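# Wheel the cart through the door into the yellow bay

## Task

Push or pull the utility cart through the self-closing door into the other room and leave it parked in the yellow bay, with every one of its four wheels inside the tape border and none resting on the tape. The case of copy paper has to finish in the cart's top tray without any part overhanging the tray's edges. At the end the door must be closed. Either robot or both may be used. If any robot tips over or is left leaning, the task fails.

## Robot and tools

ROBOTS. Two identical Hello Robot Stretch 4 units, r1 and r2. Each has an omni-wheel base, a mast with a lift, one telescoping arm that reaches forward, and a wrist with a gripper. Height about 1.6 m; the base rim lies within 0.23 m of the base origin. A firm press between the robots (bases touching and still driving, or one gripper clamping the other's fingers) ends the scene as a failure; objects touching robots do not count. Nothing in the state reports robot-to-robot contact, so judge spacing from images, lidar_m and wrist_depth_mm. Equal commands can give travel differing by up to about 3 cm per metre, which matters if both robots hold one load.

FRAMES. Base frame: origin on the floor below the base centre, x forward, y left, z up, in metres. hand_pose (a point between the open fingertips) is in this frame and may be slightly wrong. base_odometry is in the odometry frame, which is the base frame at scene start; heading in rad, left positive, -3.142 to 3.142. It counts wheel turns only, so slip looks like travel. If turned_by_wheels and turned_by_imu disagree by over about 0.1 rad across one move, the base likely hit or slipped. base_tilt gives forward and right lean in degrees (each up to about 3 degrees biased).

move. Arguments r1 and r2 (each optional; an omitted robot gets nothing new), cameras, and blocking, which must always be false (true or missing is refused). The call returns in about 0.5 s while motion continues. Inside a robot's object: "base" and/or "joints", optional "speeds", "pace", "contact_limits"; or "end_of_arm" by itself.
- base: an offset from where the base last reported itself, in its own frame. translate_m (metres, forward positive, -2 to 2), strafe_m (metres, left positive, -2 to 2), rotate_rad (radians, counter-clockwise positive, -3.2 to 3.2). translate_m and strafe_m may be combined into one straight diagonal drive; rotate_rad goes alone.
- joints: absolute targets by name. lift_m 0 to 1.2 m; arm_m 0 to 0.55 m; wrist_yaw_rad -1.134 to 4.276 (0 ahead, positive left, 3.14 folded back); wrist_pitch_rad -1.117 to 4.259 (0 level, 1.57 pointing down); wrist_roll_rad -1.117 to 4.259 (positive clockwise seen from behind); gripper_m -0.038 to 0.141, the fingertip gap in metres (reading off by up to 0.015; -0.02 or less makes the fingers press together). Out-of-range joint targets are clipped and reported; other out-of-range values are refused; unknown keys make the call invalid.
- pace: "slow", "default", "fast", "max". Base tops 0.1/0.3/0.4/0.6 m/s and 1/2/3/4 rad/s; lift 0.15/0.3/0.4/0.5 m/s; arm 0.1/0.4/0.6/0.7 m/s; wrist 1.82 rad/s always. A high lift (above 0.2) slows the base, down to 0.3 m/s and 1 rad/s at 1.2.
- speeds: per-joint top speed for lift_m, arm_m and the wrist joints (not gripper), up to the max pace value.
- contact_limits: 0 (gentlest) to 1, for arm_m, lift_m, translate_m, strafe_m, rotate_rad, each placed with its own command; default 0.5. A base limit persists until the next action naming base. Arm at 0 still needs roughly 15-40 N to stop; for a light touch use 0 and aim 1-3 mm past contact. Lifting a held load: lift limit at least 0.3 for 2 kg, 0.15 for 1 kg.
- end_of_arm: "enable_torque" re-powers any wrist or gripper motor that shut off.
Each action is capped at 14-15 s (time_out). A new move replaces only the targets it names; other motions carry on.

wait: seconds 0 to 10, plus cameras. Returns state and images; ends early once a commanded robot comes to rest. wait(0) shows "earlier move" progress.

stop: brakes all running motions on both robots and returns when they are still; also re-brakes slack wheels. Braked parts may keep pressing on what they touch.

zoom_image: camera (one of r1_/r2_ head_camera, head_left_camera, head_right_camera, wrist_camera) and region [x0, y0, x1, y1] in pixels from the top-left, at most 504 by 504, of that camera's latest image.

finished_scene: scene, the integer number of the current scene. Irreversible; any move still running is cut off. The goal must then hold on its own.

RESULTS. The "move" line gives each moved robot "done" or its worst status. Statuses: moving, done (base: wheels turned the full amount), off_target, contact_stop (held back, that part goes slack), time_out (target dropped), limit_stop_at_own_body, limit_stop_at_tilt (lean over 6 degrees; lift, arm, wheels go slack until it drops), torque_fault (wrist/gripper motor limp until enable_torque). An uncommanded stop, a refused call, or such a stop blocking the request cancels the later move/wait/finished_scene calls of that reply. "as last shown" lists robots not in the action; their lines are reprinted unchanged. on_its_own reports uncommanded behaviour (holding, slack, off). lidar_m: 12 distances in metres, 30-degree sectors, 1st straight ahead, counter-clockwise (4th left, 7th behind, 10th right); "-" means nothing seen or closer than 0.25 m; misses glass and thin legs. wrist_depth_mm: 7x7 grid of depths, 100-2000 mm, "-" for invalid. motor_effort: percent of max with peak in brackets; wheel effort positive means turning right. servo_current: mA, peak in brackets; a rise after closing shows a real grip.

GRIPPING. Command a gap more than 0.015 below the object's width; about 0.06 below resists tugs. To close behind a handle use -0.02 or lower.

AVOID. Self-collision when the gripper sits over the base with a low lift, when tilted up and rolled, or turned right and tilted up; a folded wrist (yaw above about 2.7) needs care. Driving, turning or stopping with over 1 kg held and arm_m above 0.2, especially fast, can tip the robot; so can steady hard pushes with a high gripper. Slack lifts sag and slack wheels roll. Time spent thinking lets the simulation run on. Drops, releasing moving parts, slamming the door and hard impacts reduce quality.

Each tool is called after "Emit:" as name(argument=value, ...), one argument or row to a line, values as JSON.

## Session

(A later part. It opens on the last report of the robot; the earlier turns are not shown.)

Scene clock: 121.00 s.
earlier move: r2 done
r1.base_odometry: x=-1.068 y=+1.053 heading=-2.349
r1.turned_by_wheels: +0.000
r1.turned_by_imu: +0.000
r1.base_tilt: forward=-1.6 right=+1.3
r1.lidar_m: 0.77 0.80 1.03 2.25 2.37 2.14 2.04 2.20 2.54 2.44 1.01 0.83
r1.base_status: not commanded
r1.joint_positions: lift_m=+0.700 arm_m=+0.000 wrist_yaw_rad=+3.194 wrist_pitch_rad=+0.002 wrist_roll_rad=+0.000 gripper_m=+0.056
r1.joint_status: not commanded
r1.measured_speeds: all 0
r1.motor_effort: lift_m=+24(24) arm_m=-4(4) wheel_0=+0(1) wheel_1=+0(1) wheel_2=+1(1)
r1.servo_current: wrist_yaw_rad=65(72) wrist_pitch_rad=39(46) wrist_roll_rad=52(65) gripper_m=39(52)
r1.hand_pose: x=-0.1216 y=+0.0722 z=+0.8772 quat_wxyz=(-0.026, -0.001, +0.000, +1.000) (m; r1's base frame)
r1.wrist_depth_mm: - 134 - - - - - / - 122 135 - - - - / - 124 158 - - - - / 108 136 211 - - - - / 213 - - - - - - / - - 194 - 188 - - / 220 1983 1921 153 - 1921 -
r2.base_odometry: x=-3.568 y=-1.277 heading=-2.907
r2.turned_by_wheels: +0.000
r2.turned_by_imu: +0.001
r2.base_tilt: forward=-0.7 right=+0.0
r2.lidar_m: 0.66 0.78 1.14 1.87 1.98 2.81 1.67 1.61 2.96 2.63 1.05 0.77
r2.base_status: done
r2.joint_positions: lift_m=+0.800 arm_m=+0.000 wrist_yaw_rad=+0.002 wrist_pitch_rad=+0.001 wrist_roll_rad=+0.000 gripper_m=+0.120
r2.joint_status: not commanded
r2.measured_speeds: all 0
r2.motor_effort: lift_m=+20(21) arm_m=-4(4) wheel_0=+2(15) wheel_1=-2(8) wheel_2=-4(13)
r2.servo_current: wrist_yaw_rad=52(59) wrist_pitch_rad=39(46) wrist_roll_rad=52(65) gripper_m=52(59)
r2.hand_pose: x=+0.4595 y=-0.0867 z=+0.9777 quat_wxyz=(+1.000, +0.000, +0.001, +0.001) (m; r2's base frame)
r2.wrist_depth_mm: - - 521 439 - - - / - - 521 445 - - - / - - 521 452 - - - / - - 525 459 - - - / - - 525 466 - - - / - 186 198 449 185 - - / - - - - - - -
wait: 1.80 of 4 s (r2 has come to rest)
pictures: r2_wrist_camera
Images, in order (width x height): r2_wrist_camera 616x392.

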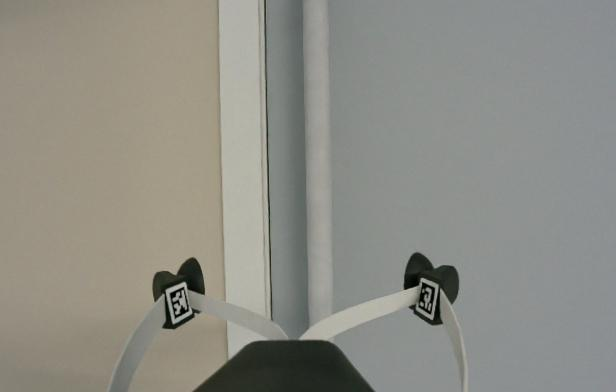

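Emit:
move(
  r2={"base": {"translate_m": 0.278, "strafe_m": -0.01}, "contact_limits": {"translate_m": 0.3}},
  cameras=[],
  blocking=false,
)

Emit:
wait(
  seconds=4,
  cameras=["r2_wrist_camera"],
)

Scene clock: 126.07 s.
move: r2 moving
r1: as last shown
r1.lidar_m: 0.79 0.81 1.07 2.25 2.37 2.12 2.03 2.16 2.54 2.44 1.02 0.83
r1.motor_effort: lift_m=+24(24) arm_m=-4(4) wheel_0=+0(1) wheel_1=+0(1) wheel_2=+0(1)
r1.servo_current: wrist_yaw_rad=52(72) wrist_pitch_rad=33(46) wrist_roll_rad=46(72) gripper_m=39(46)
r1.wrist_depth_mm: - 134 - - - - - / - 122 134 - - - - / - 125 158 - - - - / 108 135 210 - - - - / 213 - - - - - - / - - 194 - 187 - - / 220 1921 1921 153 - 1863 -
r2.base_odometry: x=-3.598 y=-1.283 heading=-2.906
r2.turned_by_wheels: +0.000
r2.turned_by_imu: +0.001
r2.base_tilt: forward=-0.7 right=+0.1
r2.lidar_m: 0.68 0.76 1.09 1.86 1.98 2.77 1.69 1.68 2.97 2.52 1.03 0.77
r2.base_status: translate_m moving; strafe_m moving
r2.joint_positions: lift_m=+0.800 arm_m=+0.000 wrist_yaw_rad=+0.002 wrist_pitch_rad=+0.001 wrist_roll_rad=+0.000 gripper_m=+0.120
r2.joint_status: not commanded
r2.measured_speeds: translate_m=+0.121 strafe_m=-0.004 rotate_rad=-0.003 lift_m=+0.000 arm_m=+0.000 wrist_yaw_rad=+0.000 wrist_pitch_rad=+0.000 wrist_roll_rad=+0.000
r2.motor_effort: lift_m=+20(21) arm_m=-4(4) wheel_0=+8(10) wheel_1=+7(8) wheel_2=-12(13)
r2.servo_current: wrist_yaw_rad=39(65) wrist_pitch_rad=39(46) wrist_roll_rad=46(52) gripper_m=52(59)
r2.contact_limits: translate_m 0.3
r2.hand_pose: x=+0.4595 y=-0.0867 z=+0.9777 quat_wxyz=(+1.000, +0.000, +0.001, +0.001) (m; r2's base frame)
r2.wrist_depth_mm: - - 492 415 - - - / - - 496 418 - - - / - - 500 421 - - - / - - 496 421 - - - / - - 500 427 - - - / - 186 201 424 185 - - / - - - - - - -
pictures: none
No camera images: "cameras" was empty.

Scene clock: 127.97 s.
earlier move: r2 done
r1.base_odometry: x=-1.068 y=+1.053 heading=-2.349
r1.turned_by_wheels: +0.000
r1.turned_by_imu: +0.000
r1.base_tilt: forward=-1.6 right=+1.3
r1.lidar_m: 0.78 0.81 1.07 2.27 2.38 2.13 2.05 2.18 2.56 2.45 1.03 0.80
r1.base_status: not commanded
r1.joint_positions: lift_m=+0.700 arm_m=+0.000 wrist_yaw_rad=+3.194 wrist_pitch_rad=+0.002 wrist_roll_rad=+0.000 gripper_m=+0.056
r1.joint_status: not commanded
r1.measured_speeds: all 0
r1.motor_effort: lift_m=+24(24) arm_m=-4(4) wheel_0=-1(1) wheel_1=-1(1) wheel_2=+0(1)
r1.servo_current: wrist_yaw_rad=52(72) wrist_pitch_rad=39(46) wrist_roll_rad=33(72) gripper_m=39(46)
r1.hand_pose: x=-0.1216 y=+0.0722 z=+0.8772 quat_wxyz=(-0.026, -0.001, +0.000, +1.000) (m; r1's base frame)
r1.wrist_depth_mm: - 135 - - - - - / - 122 134 - - - - / - 125 158 - - - - / 108 135 211 - - - - / 213 - - - - - - / - - 194 - 187 - - / 220 1863 1863 154 - 1921 -
r2.base_odometry: x=-3.840 y=-1.332 heading=-2.906
r2.turned_by_wheels: +0.000
r2.turned_by_imu: +0.001
r2.base_tilt: forward=-0.7 right=+0.1
r2.lidar_m: 0.41 0.50 0.74 1.86 1.98 2.82 1.92 1.94 2.99 1.68 0.66 0.50
r2.base_status: done
r2.joint_positions: lift_m=+0.800 arm_m=+0.000 wrist_yaw_rad=+0.002 wrist_pitch_rad=+0.001 wrist_roll_rad=+0.000 gripper_m=+0.120
r2.joint_status: not commanded
r2.measured_speeds: all 0
r2.motor_effort: lift_m=+20(21) arm_m=-4(4) wheel_0=+4(11) wheel_1=+4(8) wheel_2=-4(14)
r2.servo_current: wrist_yaw_rad=52(65) wrist_pitch_rad=46(46) wrist_roll_rad=52(59) gripper_m=46(59)
r2.contact_limits: translate_m 0.3
r2.hand_pose: x=+0.4595 y=-0.0867 z=+0.9777 quat_wxyz=(+1.000, +0.000, +0.001, +0.001) (m; r2's base frame)
r2.wrist_depth_mm: 265 246 255 174 245 242 238 / 265 247 256 182 247 242 239 / 267 248 257 176 249 244 241 / 268 251 259 177 250 246 242 / 271 252 262 177 252 248 243 / 273 253 260 177 214 247 246 / 274 256 265 - 254 251 247
wait: 1.90 of 4 s (r2 has come to rest)
pictures: r2_wrist_camera
Images, in order (width x height): r2_wrist_camera 616x392.

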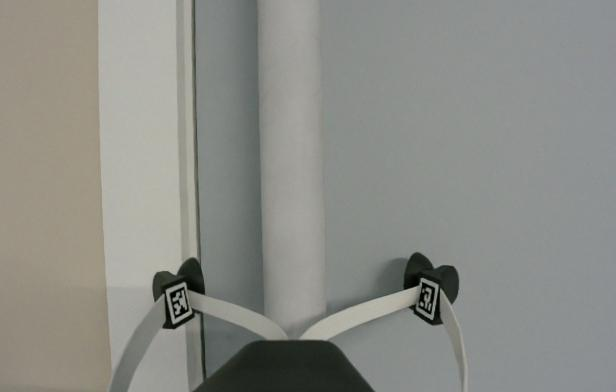

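Emit:
move(
  r2={"joints": {"gripper_m": -0.03}},
  cameras=[],
  blocking=false,
)

Emit:
wait(
  seconds=2.5,
  cameras=["r2_wrist_camera"],
)

Emit:
move(
  r2={"base": {"translate_m": -0.219, "strafe_m": -0.117}, "joints": {"wrist_yaw_rad": 0.25}, "speeds": {"wrist_yaw_rad": 0.22}, "contact_limits": {"translate_m": 0.8}},
  cameras=[],
  blocking=false,
)

Emit:
wait(
  seconds=4,
  cameras=["r2_head_left_camera", "r2_wrist_camera"],
)

Scene clock: 142.83 s.
move: r2 moving
r1: as last shown
r1.lidar_m: 0.78 0.81 1.07 2.26 2.38 2.12 2.05 2.17 2.53 2.46 1.02 0.83
r1.motor_effort: lift_m=+24(24) arm_m=-4(4) wheel_0=+0(1) wheel_1=+0(1) wheel_2=+0(1)
r1.servo_current: wrist_yaw_rad=39(59) wrist_pitch_rad=46(52) wrist_roll_rad=39(59) gripper_m=33(46)
r1.wrist_depth_mm: - 135 - - - - - / - 122 135 - - - - / - 125 158 - - - - / 107 135 210 - - - - / 213 - - - - - - / - - 195 - 187 - - / 220 1983 1983 153 - 1863 -
r2.base_odometry: x=-3.840 y=-1.332 heading=-2.906
r2.turned_by_wheels: +0.000
r2.turned_by_imu: +0.000
r2.base_tilt: forward=-0.7 right=+0.0
r2.lidar_m: 0.41 0.50 0.74 1.86 1.96 2.78 1.92 1.91 2.96 1.68 0.64 0.50
r2.base_status: not commanded
r2.joint_positions: lift_m=+0.800 arm_m=+0.000 wrist_yaw_rad=+0.002 wrist_pitch_rad=+0.001 wrist_roll_rad=+0.000 gripper_m=+0.106
r2.joint_status: gripper_m moving
r2.measured_speeds: all 0
r2.motor_effort: lift_m=+20(21) arm_m=-4(4) wheel_0=+4(4) wheel_1=+4(5) wheel_2=-4(5)
r2.servo_current: wrist_yaw_rad=33(52) wrist_pitch_rad=46(46) wrist_roll_rad=39(52) gripper_m=111(111)
r2.contact_limits: translate_m 0.3
r2.hand_pose: x=+0.4595 y=-0.0867 z=+0.9777 quat_wxyz=(+1.000, +0.000, +0.001, +0.001) (m; r2's base frame)
r2.wrist_depth_mm: 265 247 255 174 246 241 238 / 266 247 255 182 247 242 238 / 267 249 257 176 249 244 240 / 268 250 258 177 251 246 242 / 271 251 260 177 252 247 243 / 273 254 204 177 199 248 245 / 274 256 265 - 254 249 246
pictures: none
No camera images: "cameras" was empty.

Scene clock: 144.57 s.
earlier move: r2 done
r1.base_odometry: x=-1.068 y=+1.053 heading=-2.349
r1.turned_by_wheels: +0.000
r1.turned_by_imu: +0.000
r1.base_tilt: forward=-1.6 right=+1.3
r1.lidar_m: 0.78 0.82 1.07 2.25 2.38 2.14 2.06 2.18 2.56 2.45 1.03 0.83
r1.base_status: not commanded
r1.joint_positions: lift_m=+0.700 arm_m=+0.000 wrist_yaw_rad=+3.194 wrist_pitch_rad=+0.002 wrist_roll_rad=+0.000 gripper_m=+0.056
r1.joint_status: not commanded
r1.measured_speeds: all 0
r1.motor_effort: lift_m=+24(24) arm_m=-4(4) wheel_0=+0(1) wheel_1=+0(1) wheel_2=+1(1)
r1.servo_current: wrist_yaw_rad=52(65) wrist_pitch_rad=39(52) wrist_roll_rad=39(72) gripper_m=46(46)
r1.hand_pose: x=-0.1216 y=+0.0722 z=+0.8772 quat_wxyz=(-0.026, -0.001, +0.000, +1.000) (m; r1's base frame)
r1.wrist_depth_mm: - 134 - - - - - / - 122 135 - - - - / - 125 158 - - - - / 107 135 210 - - - - / 213 - - - - - - / - - 195 - 187 - - / 220 1983 1983 153 - 1863 -
r2.base_odometry: x=-3.840 y=-1.332 heading=-2.906
r2.turned_by_wheels: +0.000
r2.turned_by_imu: +0.001
r2.base_tilt: forward=-0.6 right=+0.1
r2.lidar_m: 0.40 0.51 0.74 1.88 1.99 2.80 1.88 1.95 2.95 1.67 0.67 0.49
r2.base_status: not commanded
r2.joint_positions: lift_m=+0.800 arm_m=+0.000 wrist_yaw_rad=+0.006 wrist_pitch_rad=+0.001 wrist_roll_rad=+0.000 gripper_m=-0.028
r2.joint_status: all done
r2.measured_speeds: all 0
r2.motor_effort: lift_m=+21(21) arm_m=-4(4) wheel_0=+0(4) wheel_1=+2(5) wheel_2=+7(7)
r2.servo_current: wrist_yaw_rad=72(72) wrist_pitch_rad=46(46) wrist_roll_rad=39(59) gripper_m=143(299)
r2.contact_limits: translate_m 0.3
r2.hand_pose: x=+0.4598 y=-0.0858 z=+0.9777 quat_wxyz=(+1.000, +0.000, +0.001, +0.003) (m; r2's base frame)
r2.wrist_depth_mm: 265 246 245 162 236 233 228 / 265 247 248 163 236 233 229 / 267 248 248 164 238 234 231 / 270 250 250 166 239 236 232 / 272 251 251 167 242 237 234 / 273 253 186 167 180 239 235 / 274 256 255 - 244 - 236
wait: 1.73 of 2.5 s (r2 has come to rest)
pictures: r2_wrist_camera
Images, in order (width x height): r2_wrist_camera 616x392.

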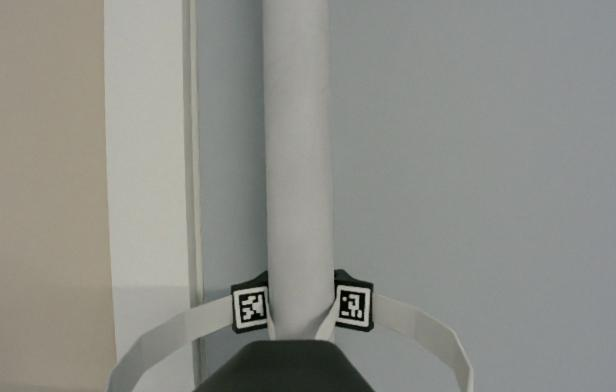

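Scene clock: 145.07 s.
move: r2 moving
r1: as last shown
r1.lidar_m: 0.80 0.82 1.07 2.25 2.38 2.12 2.05 2.19 2.54 2.45 1.04 0.83
r1.motor_effort: lift_m=+24(24) arm_m=-4(4) wheel_0=+0(0) wheel_1=-1(1) wheel_2=+1(1)
r1.servo_current: wrist_yaw_rad=33(52) wrist_pitch_rad=46(46) wrist_roll_rad=33(59) gripper_m=33(46)
r1.wrist_depth_mm: - 134 - - - - - / - 122 135 - - - - / - 125 158 - - - - / 108 135 210 - - - - / 213 - - - - - - / - - 194 - 187 - - / 220 1921 1983 153 - 1808 -
r2.base_odometry: x=-3.814 y=-1.309 heading=-2.906
r2.turned_by_wheels: +0.000
r2.turned_by_imu: -0.001
r2.base_tilt: forward=-0.6 right=+0.1
r2.lidar_m: 0.39 0.52 0.80 1.90 2.01 2.79 1.89 1.91 2.94 1.78 0.69 0.47
r2.base_status: translate_m moving; strafe_m moving
r2.joint_positions: lift_m=+0.800 arm_m=+0.000 wrist_yaw_rad=+0.095 wrist_pitch_rad=+0.001 wrist_roll_rad=+0.000 gripper_m=-0.028
r2.joint_status: wrist_yaw_rad moving
r2.measured_speeds: translate_m=-0.122 strafe_m=-0.069 rotate_rad=+0.003 lift_m=+0.000 arm_m=+0.000 wrist_yaw_rad=+0.227 wrist_pitch_rad=+0.000 wrist_roll_rad=+0.000
r2.motor_effort: lift_m=+21(21) arm_m=-4(4) wheel_0=-6(11) wheel_1=-14(15) wheel_2=+21(23)
r2.servo_current: wrist_yaw_rad=59(91) wrist_pitch_rad=39(46) wrist_roll_rad=52(59) gripper_m=137(150)
r2.contact_limits: translate_m 0.8
r2.hand_pose: x=+0.4663 y=-0.0598 z=+0.9777 quat_wxyz=(+0.999, +0.000, +0.001, +0.047) (m; r2's base frame)
r2.wrist_depth_mm: 301 290 251 163 236 228 221 / 306 291 251 164 235 228 224 / 307 293 252 166 237 229 225 / 309 297 254 165 239 231 224 / 312 300 256 168 240 233 228 / 312 300 184 167 182 233 229 / 315 304 259 - 241 232 230
pictures: none
No camera images: "cameras" was empty.

Scene clock: 146.73 s.
earlier move: r2 done
r1.base_odometry: x=-1.068 y=+1.053 heading=-2.349
r1.turned_by_wheels: +0.000
r1.turned_by_imu: +0.000
r1.base_tilt: forward=-1.6 right=+1.3
r1.lidar_m: 0.86 0.81 1.06 2.26 2.39 2.15 2.05 2.17 2.52 2.44 1.03 0.93
r1.base_status: not commanded
r1.joint_positions: lift_m=+0.700 arm_m=+0.000 wrist_yaw_rad=+3.194 wrist_pitch_rad=+0.002 wrist_roll_rad=+0.000 gripper_m=+0.056
r1.joint_status: not commanded
r1.measured_speeds: all 0
r1.motor_effort: lift_m=+24(24) arm_m=-4(4) wheel_0=+0(1) wheel_1=-1(1) wheel_2=+1(1)
r1.servo_current: wrist_yaw_rad=52(65) wrist_pitch_rad=39(52) wrist_roll_rad=39(72) gripper_m=39(52)
r1.hand_pose: x=-0.1216 y=+0.0722 z=+0.8772 quat_wxyz=(-0.026, -0.001, +0.000, +1.000) (m; r1's base frame)
r1.wrist_depth_mm: - 135 - - - - - / - 122 134 - - - - / - 125 158 - - - - / 108 135 211 - - - - / 213 - - - - - - / - - 194 - 187 - - / 220 1921 1921 154 - 1863 -
r2.base_odometry: x=-3.655 y=-1.168 heading=-2.904
r2.turned_by_wheels: +0.002
r2.turned_by_imu: +0.003
r2.base_tilt: forward=-0.7 right=+0.0
r2.lidar_m: 0.38 0.72 1.03 2.01 2.14 2.97 1.68 2.06 2.85 2.37 0.87 0.54
r2.base_status: done
r2.joint_positions: lift_m=+0.800 arm_m=+0.000 wrist_yaw_rad=+0.269 wrist_pitch_rad=+0.001 wrist_roll_rad=+0.000 gripper_m=-0.028
r2.joint_status: all done
r2.measured_speeds: all 0
r2.motor_effort: lift_m=+20(21) arm_m=-4(4) wheel_0=+8(11) wheel_1=-2(15) wheel_2=+18(24)
r2.servo_current: wrist_yaw_rad=104(117) wrist_pitch_rad=39(52) wrist_roll_rad=52(59) gripper_m=124(150)
r2.contact_limits: translate_m 0.8
r2.hand_pose: x=+0.4722 y=-0.0077 z=+0.9777 quat_wxyz=(+0.991, +0.000, +0.001, +0.134) (m; r2's base frame)
r2.wrist_depth_mm: - - 249 163 231 224 216 / - - 249 164 233 225 220 / - - 252 168 234 227 220 / - - 252 169 236 229 221 / - - 255 169 237 228 223 / - - 183 167 235 229 223 / - - 259 - 237 229 225
wait: 1.67 of 4 s (r2 has come to rest)
pictures: r2_head_left_camera, r2_wrist_camera
Images, in order (width x height): r2_head_left_camera 420x672, r2_wrist_camera 616x392.

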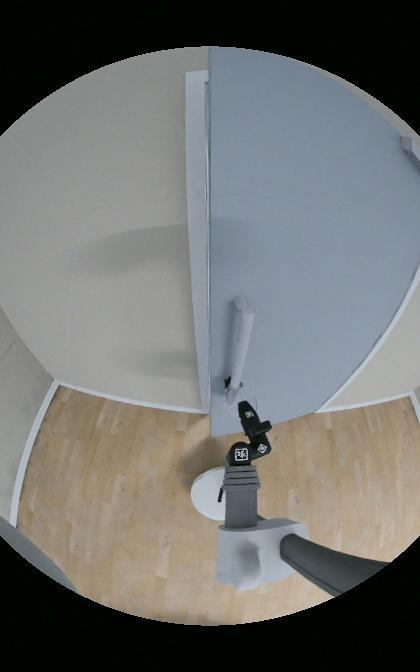

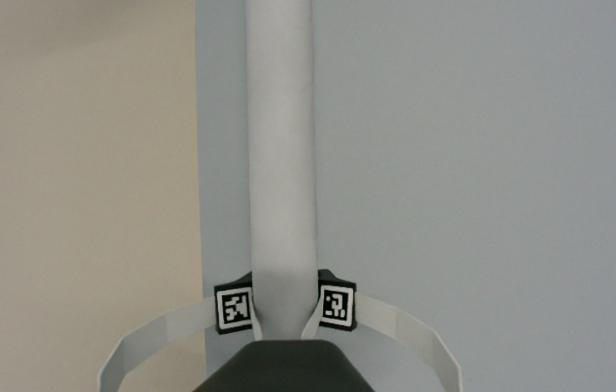

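Emit:
move(
  r2={"base":{"translate_m":-0.154,"strafe_m":-0.195},"joints":{"wrist_yaw_rad":0.57},"speeds":{"wrist_yaw_rad":0.22},"contact_limits":{"translate_m":0.8}},
  r1={"joints":{"lift_m":1.1,"wrist_yaw_rad":0,"wrist_pitch_rad":1.567,"wrist_roll_rad":1.6,"gripper_m":0.08}},
  blocking=false,
  cameras=[],
)

Emit:
wait(
  seconds=3,
  cameras=["r2_head_camera"],
)

Scene clock: 169.00 s.
move: r1 moving; r2 moving
r1.base_odometry: x=-1.068 y=+1.053 heading=-2.349
r1.turned_by_wheels: +0.000
r1.turned_by_imu: +0.000
r1.base_tilt: forward=-1.6 right=+1.2
r1.lidar_m: 0.86 0.83 1.07 2.24 2.38 2.12 2.06 2.18 2.55 2.47 1.02 0.95
r1.base_status: not commanded
r1.joint_positions: lift_m=+0.738 arm_m=+0.000 wrist_yaw_rad=+2.607 wrist_pitch_rad=+0.583 wrist_roll_rad=+0.582 gripper_m=+0.073
r1.joint_status: lift_m moving; wrist_yaw_rad moving; wrist_pitch_rad moving; wrist_roll_rad moving; gripper_m moving
r1.measured_speeds: translate_m=+0.000 strafe_m=+0.000 rotate_rad=+0.000 lift_m=+0.146 arm_m=+0.000 wrist_yaw_rad=-1.819 wrist_pitch_rad=+1.818 wrist_roll_rad=+1.820
r1.motor_effort: lift_m=+25(27) arm_m=-4(4) wheel_0=+0(1) wheel_1=+0(1) wheel_2=+0(1)
r1.servo_current: wrist_yaw_rad=72(130) wrist_pitch_rad=52(91) wrist_roll_rad=85(117) gripper_m=46(78)
r1.hand_pose: x=+0.0082 y=+0.1979 z=+0.7571 quat_wxyz=(+0.322, -0.193, +0.338, +0.863) (m; r1's base frame)
r1.wrist_depth_mm: - - - - - - 1808 / - - - - - 1863 1537 / - - - - 1863 1464 1308 / - - - 1756 1499 1308 1118 / - - 1708 1499 1255 1118 991 / 1921 1756 195 1229 190 960 891 / 1661 1308 1182 150 960 878 809
r2.base_odometry: x=-3.642 y=-1.139 heading=-2.902
r2.turned_by_wheels: +0.002
r2.turned_by_imu: +0.006
r2.base_tilt: forward=-0.6 right=+0.0
r2.lidar_m: 0.42 0.75 1.06 2.02 2.14 3.03 1.63 2.20 2.80 2.39 0.90 0.54
r2.base_status: translate_m moving; strafe_m moving
r2.joint_positions: lift_m=+0.800 arm_m=+0.000 wrist_yaw_rad=+0.358 wrist_pitch_rad=+0.001 wrist_roll_rad=+0.000 gripper_m=-0.028
r2.joint_status: wrist_yaw_rad moving
r2.measured_speeds: translate_m=-0.078 strafe_m=-0.095 rotate_rad=-0.008 lift_m=+0.000 arm_m=+0.000 wrist_yaw_rad=+0.232 wrist_pitch_rad=+0.000 wrist_roll_rad=+0.000
r2.motor_effort: lift_m=+21(21) arm_m=-4(4) wheel_0=+15(18) wheel_1=-13(14) wheel_2=+23(25)
r2.servo_current: wrist_yaw_rad=72(137) wrist_pitch_rad=46(46) wrist_roll_rad=39(59) gripper_m=124(137)
r2.contact_limits: translate_m 0.8
r2.hand_pose: x=+0.4717 y=+0.0193 z=+0.9777 quat_wxyz=(+0.984, +0.000, +0.001, +0.178) (m; r2's base frame)
r2.wrist_depth_mm: - - 252 165 229 217 210 / - - 253 165 229 219 211 / - - 254 166 231 221 213 / - - 256 167 232 221 214 / - - 257 167 235 224 215 / - - 183 168 181 224 216 / - - - - 236 220 217
pictures: none
No camera images: "cameras" was empty.

Scene clock: 171.13 s.
earlier move: r1 done; r2 moving
r1.base_odometry: x=-1.068 y=+1.053 heading=-2.349
r1.turned_by_wheels: +0.000
r1.turned_by_imu: +0.000
r1.base_tilt: forward=-1.6 right=+1.3
r1.lidar_m: 0.87 0.82 1.06 2.26 2.36 2.12 2.01 2.18 2.55 2.45 1.00 0.94
r1.base_status: not commanded
r1.joint_positions: lift_m=+1.100 arm_m=+0.000 wrist_yaw_rad=+0.003 wrist_pitch_rad=+1.565 wrist_roll_rad=+1.598 gripper_m=+0.080
r1.joint_status: all done
r1.measured_speeds: all 0
r1.motor_effort: lift_m=+24(28) arm_m=-4(4) wheel_0=+0(1) wheel_1=+0(1) wheel_2=+0(1)
r1.servo_current: wrist_yaw_rad=52(130) wrist_pitch_rad=39(91) wrist_roll_rad=59(117) gripper_m=39(78)
r1.hand_pose: x=+0.1728 y=-0.0874 z=+0.9894 quat_wxyz=(+0.495, +0.508, +0.492, -0.505) (m; r1's base frame)
r1.wrist_depth_mm: 976 1205 1182 1182 1205 1205 1205 / 1205 1182 1205 1205 1255 1182 1205 / 1205 1205 1205 1182 1205 1255 1229 / 1205 1205 1205 1205 1008 1229 1205 / 1205 1160 1205 1008 991 1229 1205 / 1182 1205 200 1205 195 1229 1205 / - 1205 1205 151 1205 1205 1205
r2.base_odometry: x=-3.552 y=-0.942 heading=-2.903
r2.turned_by_wheels: -0.001
r2.turned_by_imu: +0.217
r2.base_tilt: forward=-0.7 right=+0.0
r2.lidar_m: 0.38 0.48 1.55 2.18 2.57 1.68 1.59 2.93 2.53 1.51 0.74 0.51
r2.base_status: translate_m moving; strafe_m moving
r2.joint_positions: lift_m=+0.800 arm_m=+0.000 wrist_yaw_rad=+0.590 wrist_pitch_rad=+0.001 wrist_roll_rad=+0.000 gripper_m=-0.029
r2.joint_status: wrist_yaw_rad off_target (ended at +0.590, target +0.570)
r2.measured_speeds: translate_m=+0.000 strafe_m=+0.001 rotate_rad=+0.001 lift_m=+0.000 arm_m=+0.000 wrist_yaw_rad=+0.000 wrist_pitch_rad=+0.000 wrist_roll_rad=+0.000
r2.motor_effort: lift_m=+20(21) arm_m=-4(4) wheel_0=+8(27) wheel_1=-1(14) wheel_2=+12(28)
r2.servo_current: wrist_yaw_rad=117(137) wrist_pitch_rad=39(46) wrist_roll_rad=39(59) gripper_m=111(137)
r2.contact_limits: translate_m 0.8
r2.hand_pose: x=+0.4592 y=+0.0879 z=+0.9777 quat_wxyz=(+0.957, +0.000, +0.001, +0.291) (m; r2's base frame)
r2.wrist_depth_mm: - - - 164 215 190 174 / - - - 165 216 190 175 / - - - 165 218 192 177 / - - - 167 220 196 178 / - - - 166 222 195 179 / - - 183 167 180 195 179 / - - - - 220 189 179
wait: 2.13 of 3 s (r1 has come to rest)
pictures: r2_head_camera
Images, in order (width x height): r2_head_camera 420x560.

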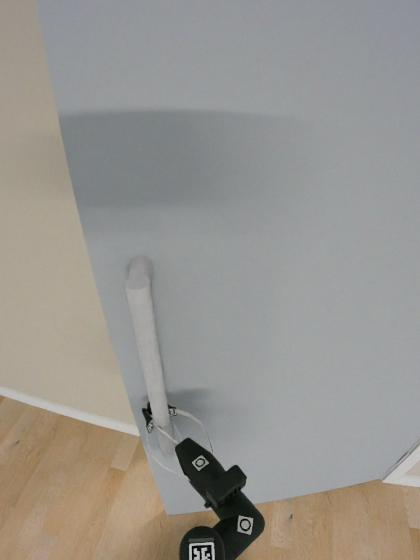

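Emit:
move(
  blocking=false,
  cameras=["r2_head_left_camera","r2_head_right_camera","r1_head_camera"],
)

Scene clock: 177.20 s.
earlier move: r2 done
r1.base_odometry: x=-1.068 y=+1.053 heading=-2.349
r1.turned_by_wheels: +0.000
r1.turned_by_imu: +0.000
r1.base_tilt: forward=-1.5 right=+1.3
r1.lidar_m: 0.88 0.83 1.05 2.24 2.37 2.13 2.06 2.20 2.53 2.45 1.03 0.95
r1.base_status: not commanded
r1.joint_positions: lift_m=+1.100 arm_m=+0.000 wrist_yaw_rad=+0.003 wrist_pitch_rad=+1.565 wrist_roll_rad=+1.598 gripper_m=+0.080
r1.joint_status: all done
r1.measured_speeds: all 0
r1.motor_effort: lift_m=+24(28) arm_m=-4(4) wheel_0=+0(1) wheel_1=+0(1) wheel_2=+1(1)
r1.servo_current: wrist_yaw_rad=59(130) wrist_pitch_rad=52(91) wrist_roll_rad=46(117) gripper_m=39(78)
r1.hand_pose: x=+0.1728 y=-0.0874 z=+0.9894 quat_wxyz=(+0.495, +0.508, +0.492, -0.505) (m; r1's base frame)
r1.wrist_depth_mm: 976 1182 1182 1229 1229 1229 1205 / 1229 1205 1205 1205 1205 1205 1205 / 1205 1205 1182 1229 1229 1205 1229 / 1182 1205 1205 1205 976 1229 1229 / 1205 1205 1205 991 1008 1205 1205 / 1205 1205 200 1182 195 1205 1205 / - 1229 1205 151 1229 1182 1182
r2.base_odometry: x=-3.552 y=-0.942 heading=-2.903
r2.turned_by_wheels: +0.000
r2.turned_by_imu: +0.001
r2.base_tilt: forward=-0.7 right=+0.0
r2.lidar_m: 0.40 0.49 1.49 2.21 2.55 1.66 1.59 2.94 2.55 1.55 0.74 0.50
r2.base_status: done
r2.joint_positions: lift_m=+0.800 arm_m=+0.000 wrist_yaw_rad=+0.590 wrist_pitch_rad=+0.001 wrist_roll_rad=+0.000 gripper_m=-0.029
r2.joint_status: wrist_yaw_rad off_target (ended at +0.590, target +0.570)
r2.measured_speeds: all 0
r2.on_its_own: wrist_yaw_rad is at rest, and its servo_current (124 mA) is outside its rest range (0 to 104 mA)
r2.motor_effort: lift_m=+21(21) arm_m=-4(4) wheel_0=+7(27) wheel_1=-2(14) wheel_2=+12(28)
r2.servo_current: wrist_yaw_rad=124(137) wrist_pitch_rad=33(46) wrist_roll_rad=46(59) gripper_m=117(137)
r2.contact_limits: translate_m 0.8
r2.hand_pose: x=+0.4592 y=+0.0879 z=+0.9777 quat_wxyz=(+0.957, +0.000, +0.001, +0.291) (m; r2's base frame)
r2.wrist_depth_mm: - - - 164 215 190 174 / - - - 164 216 190 175 / - - - 165 218 192 176 / - - - 167 219 196 180 / - - - 166 221 194 178 / - - 183 167 180 195 178 / - - - - 220 189 180
pictures: r1_head_camera, r2_head_left_camera, r2_head_right_camera
Images, in order (width x height): r1_head_camera 420x560, r2_head_left_camera 420x672, r2_head_right_camera 420x672.

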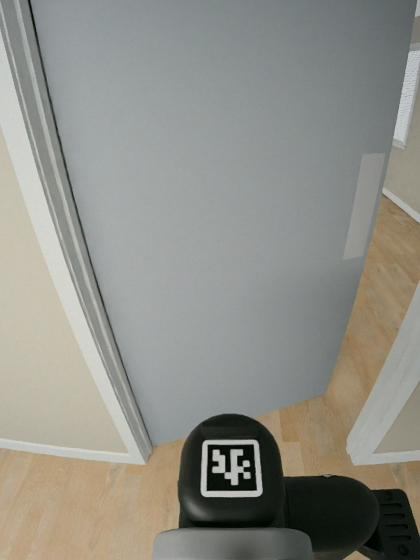

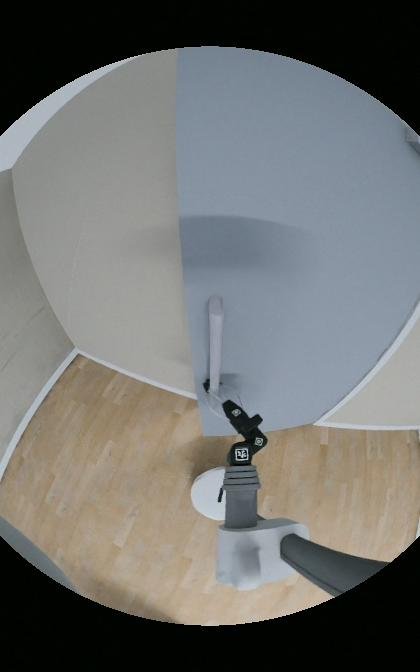

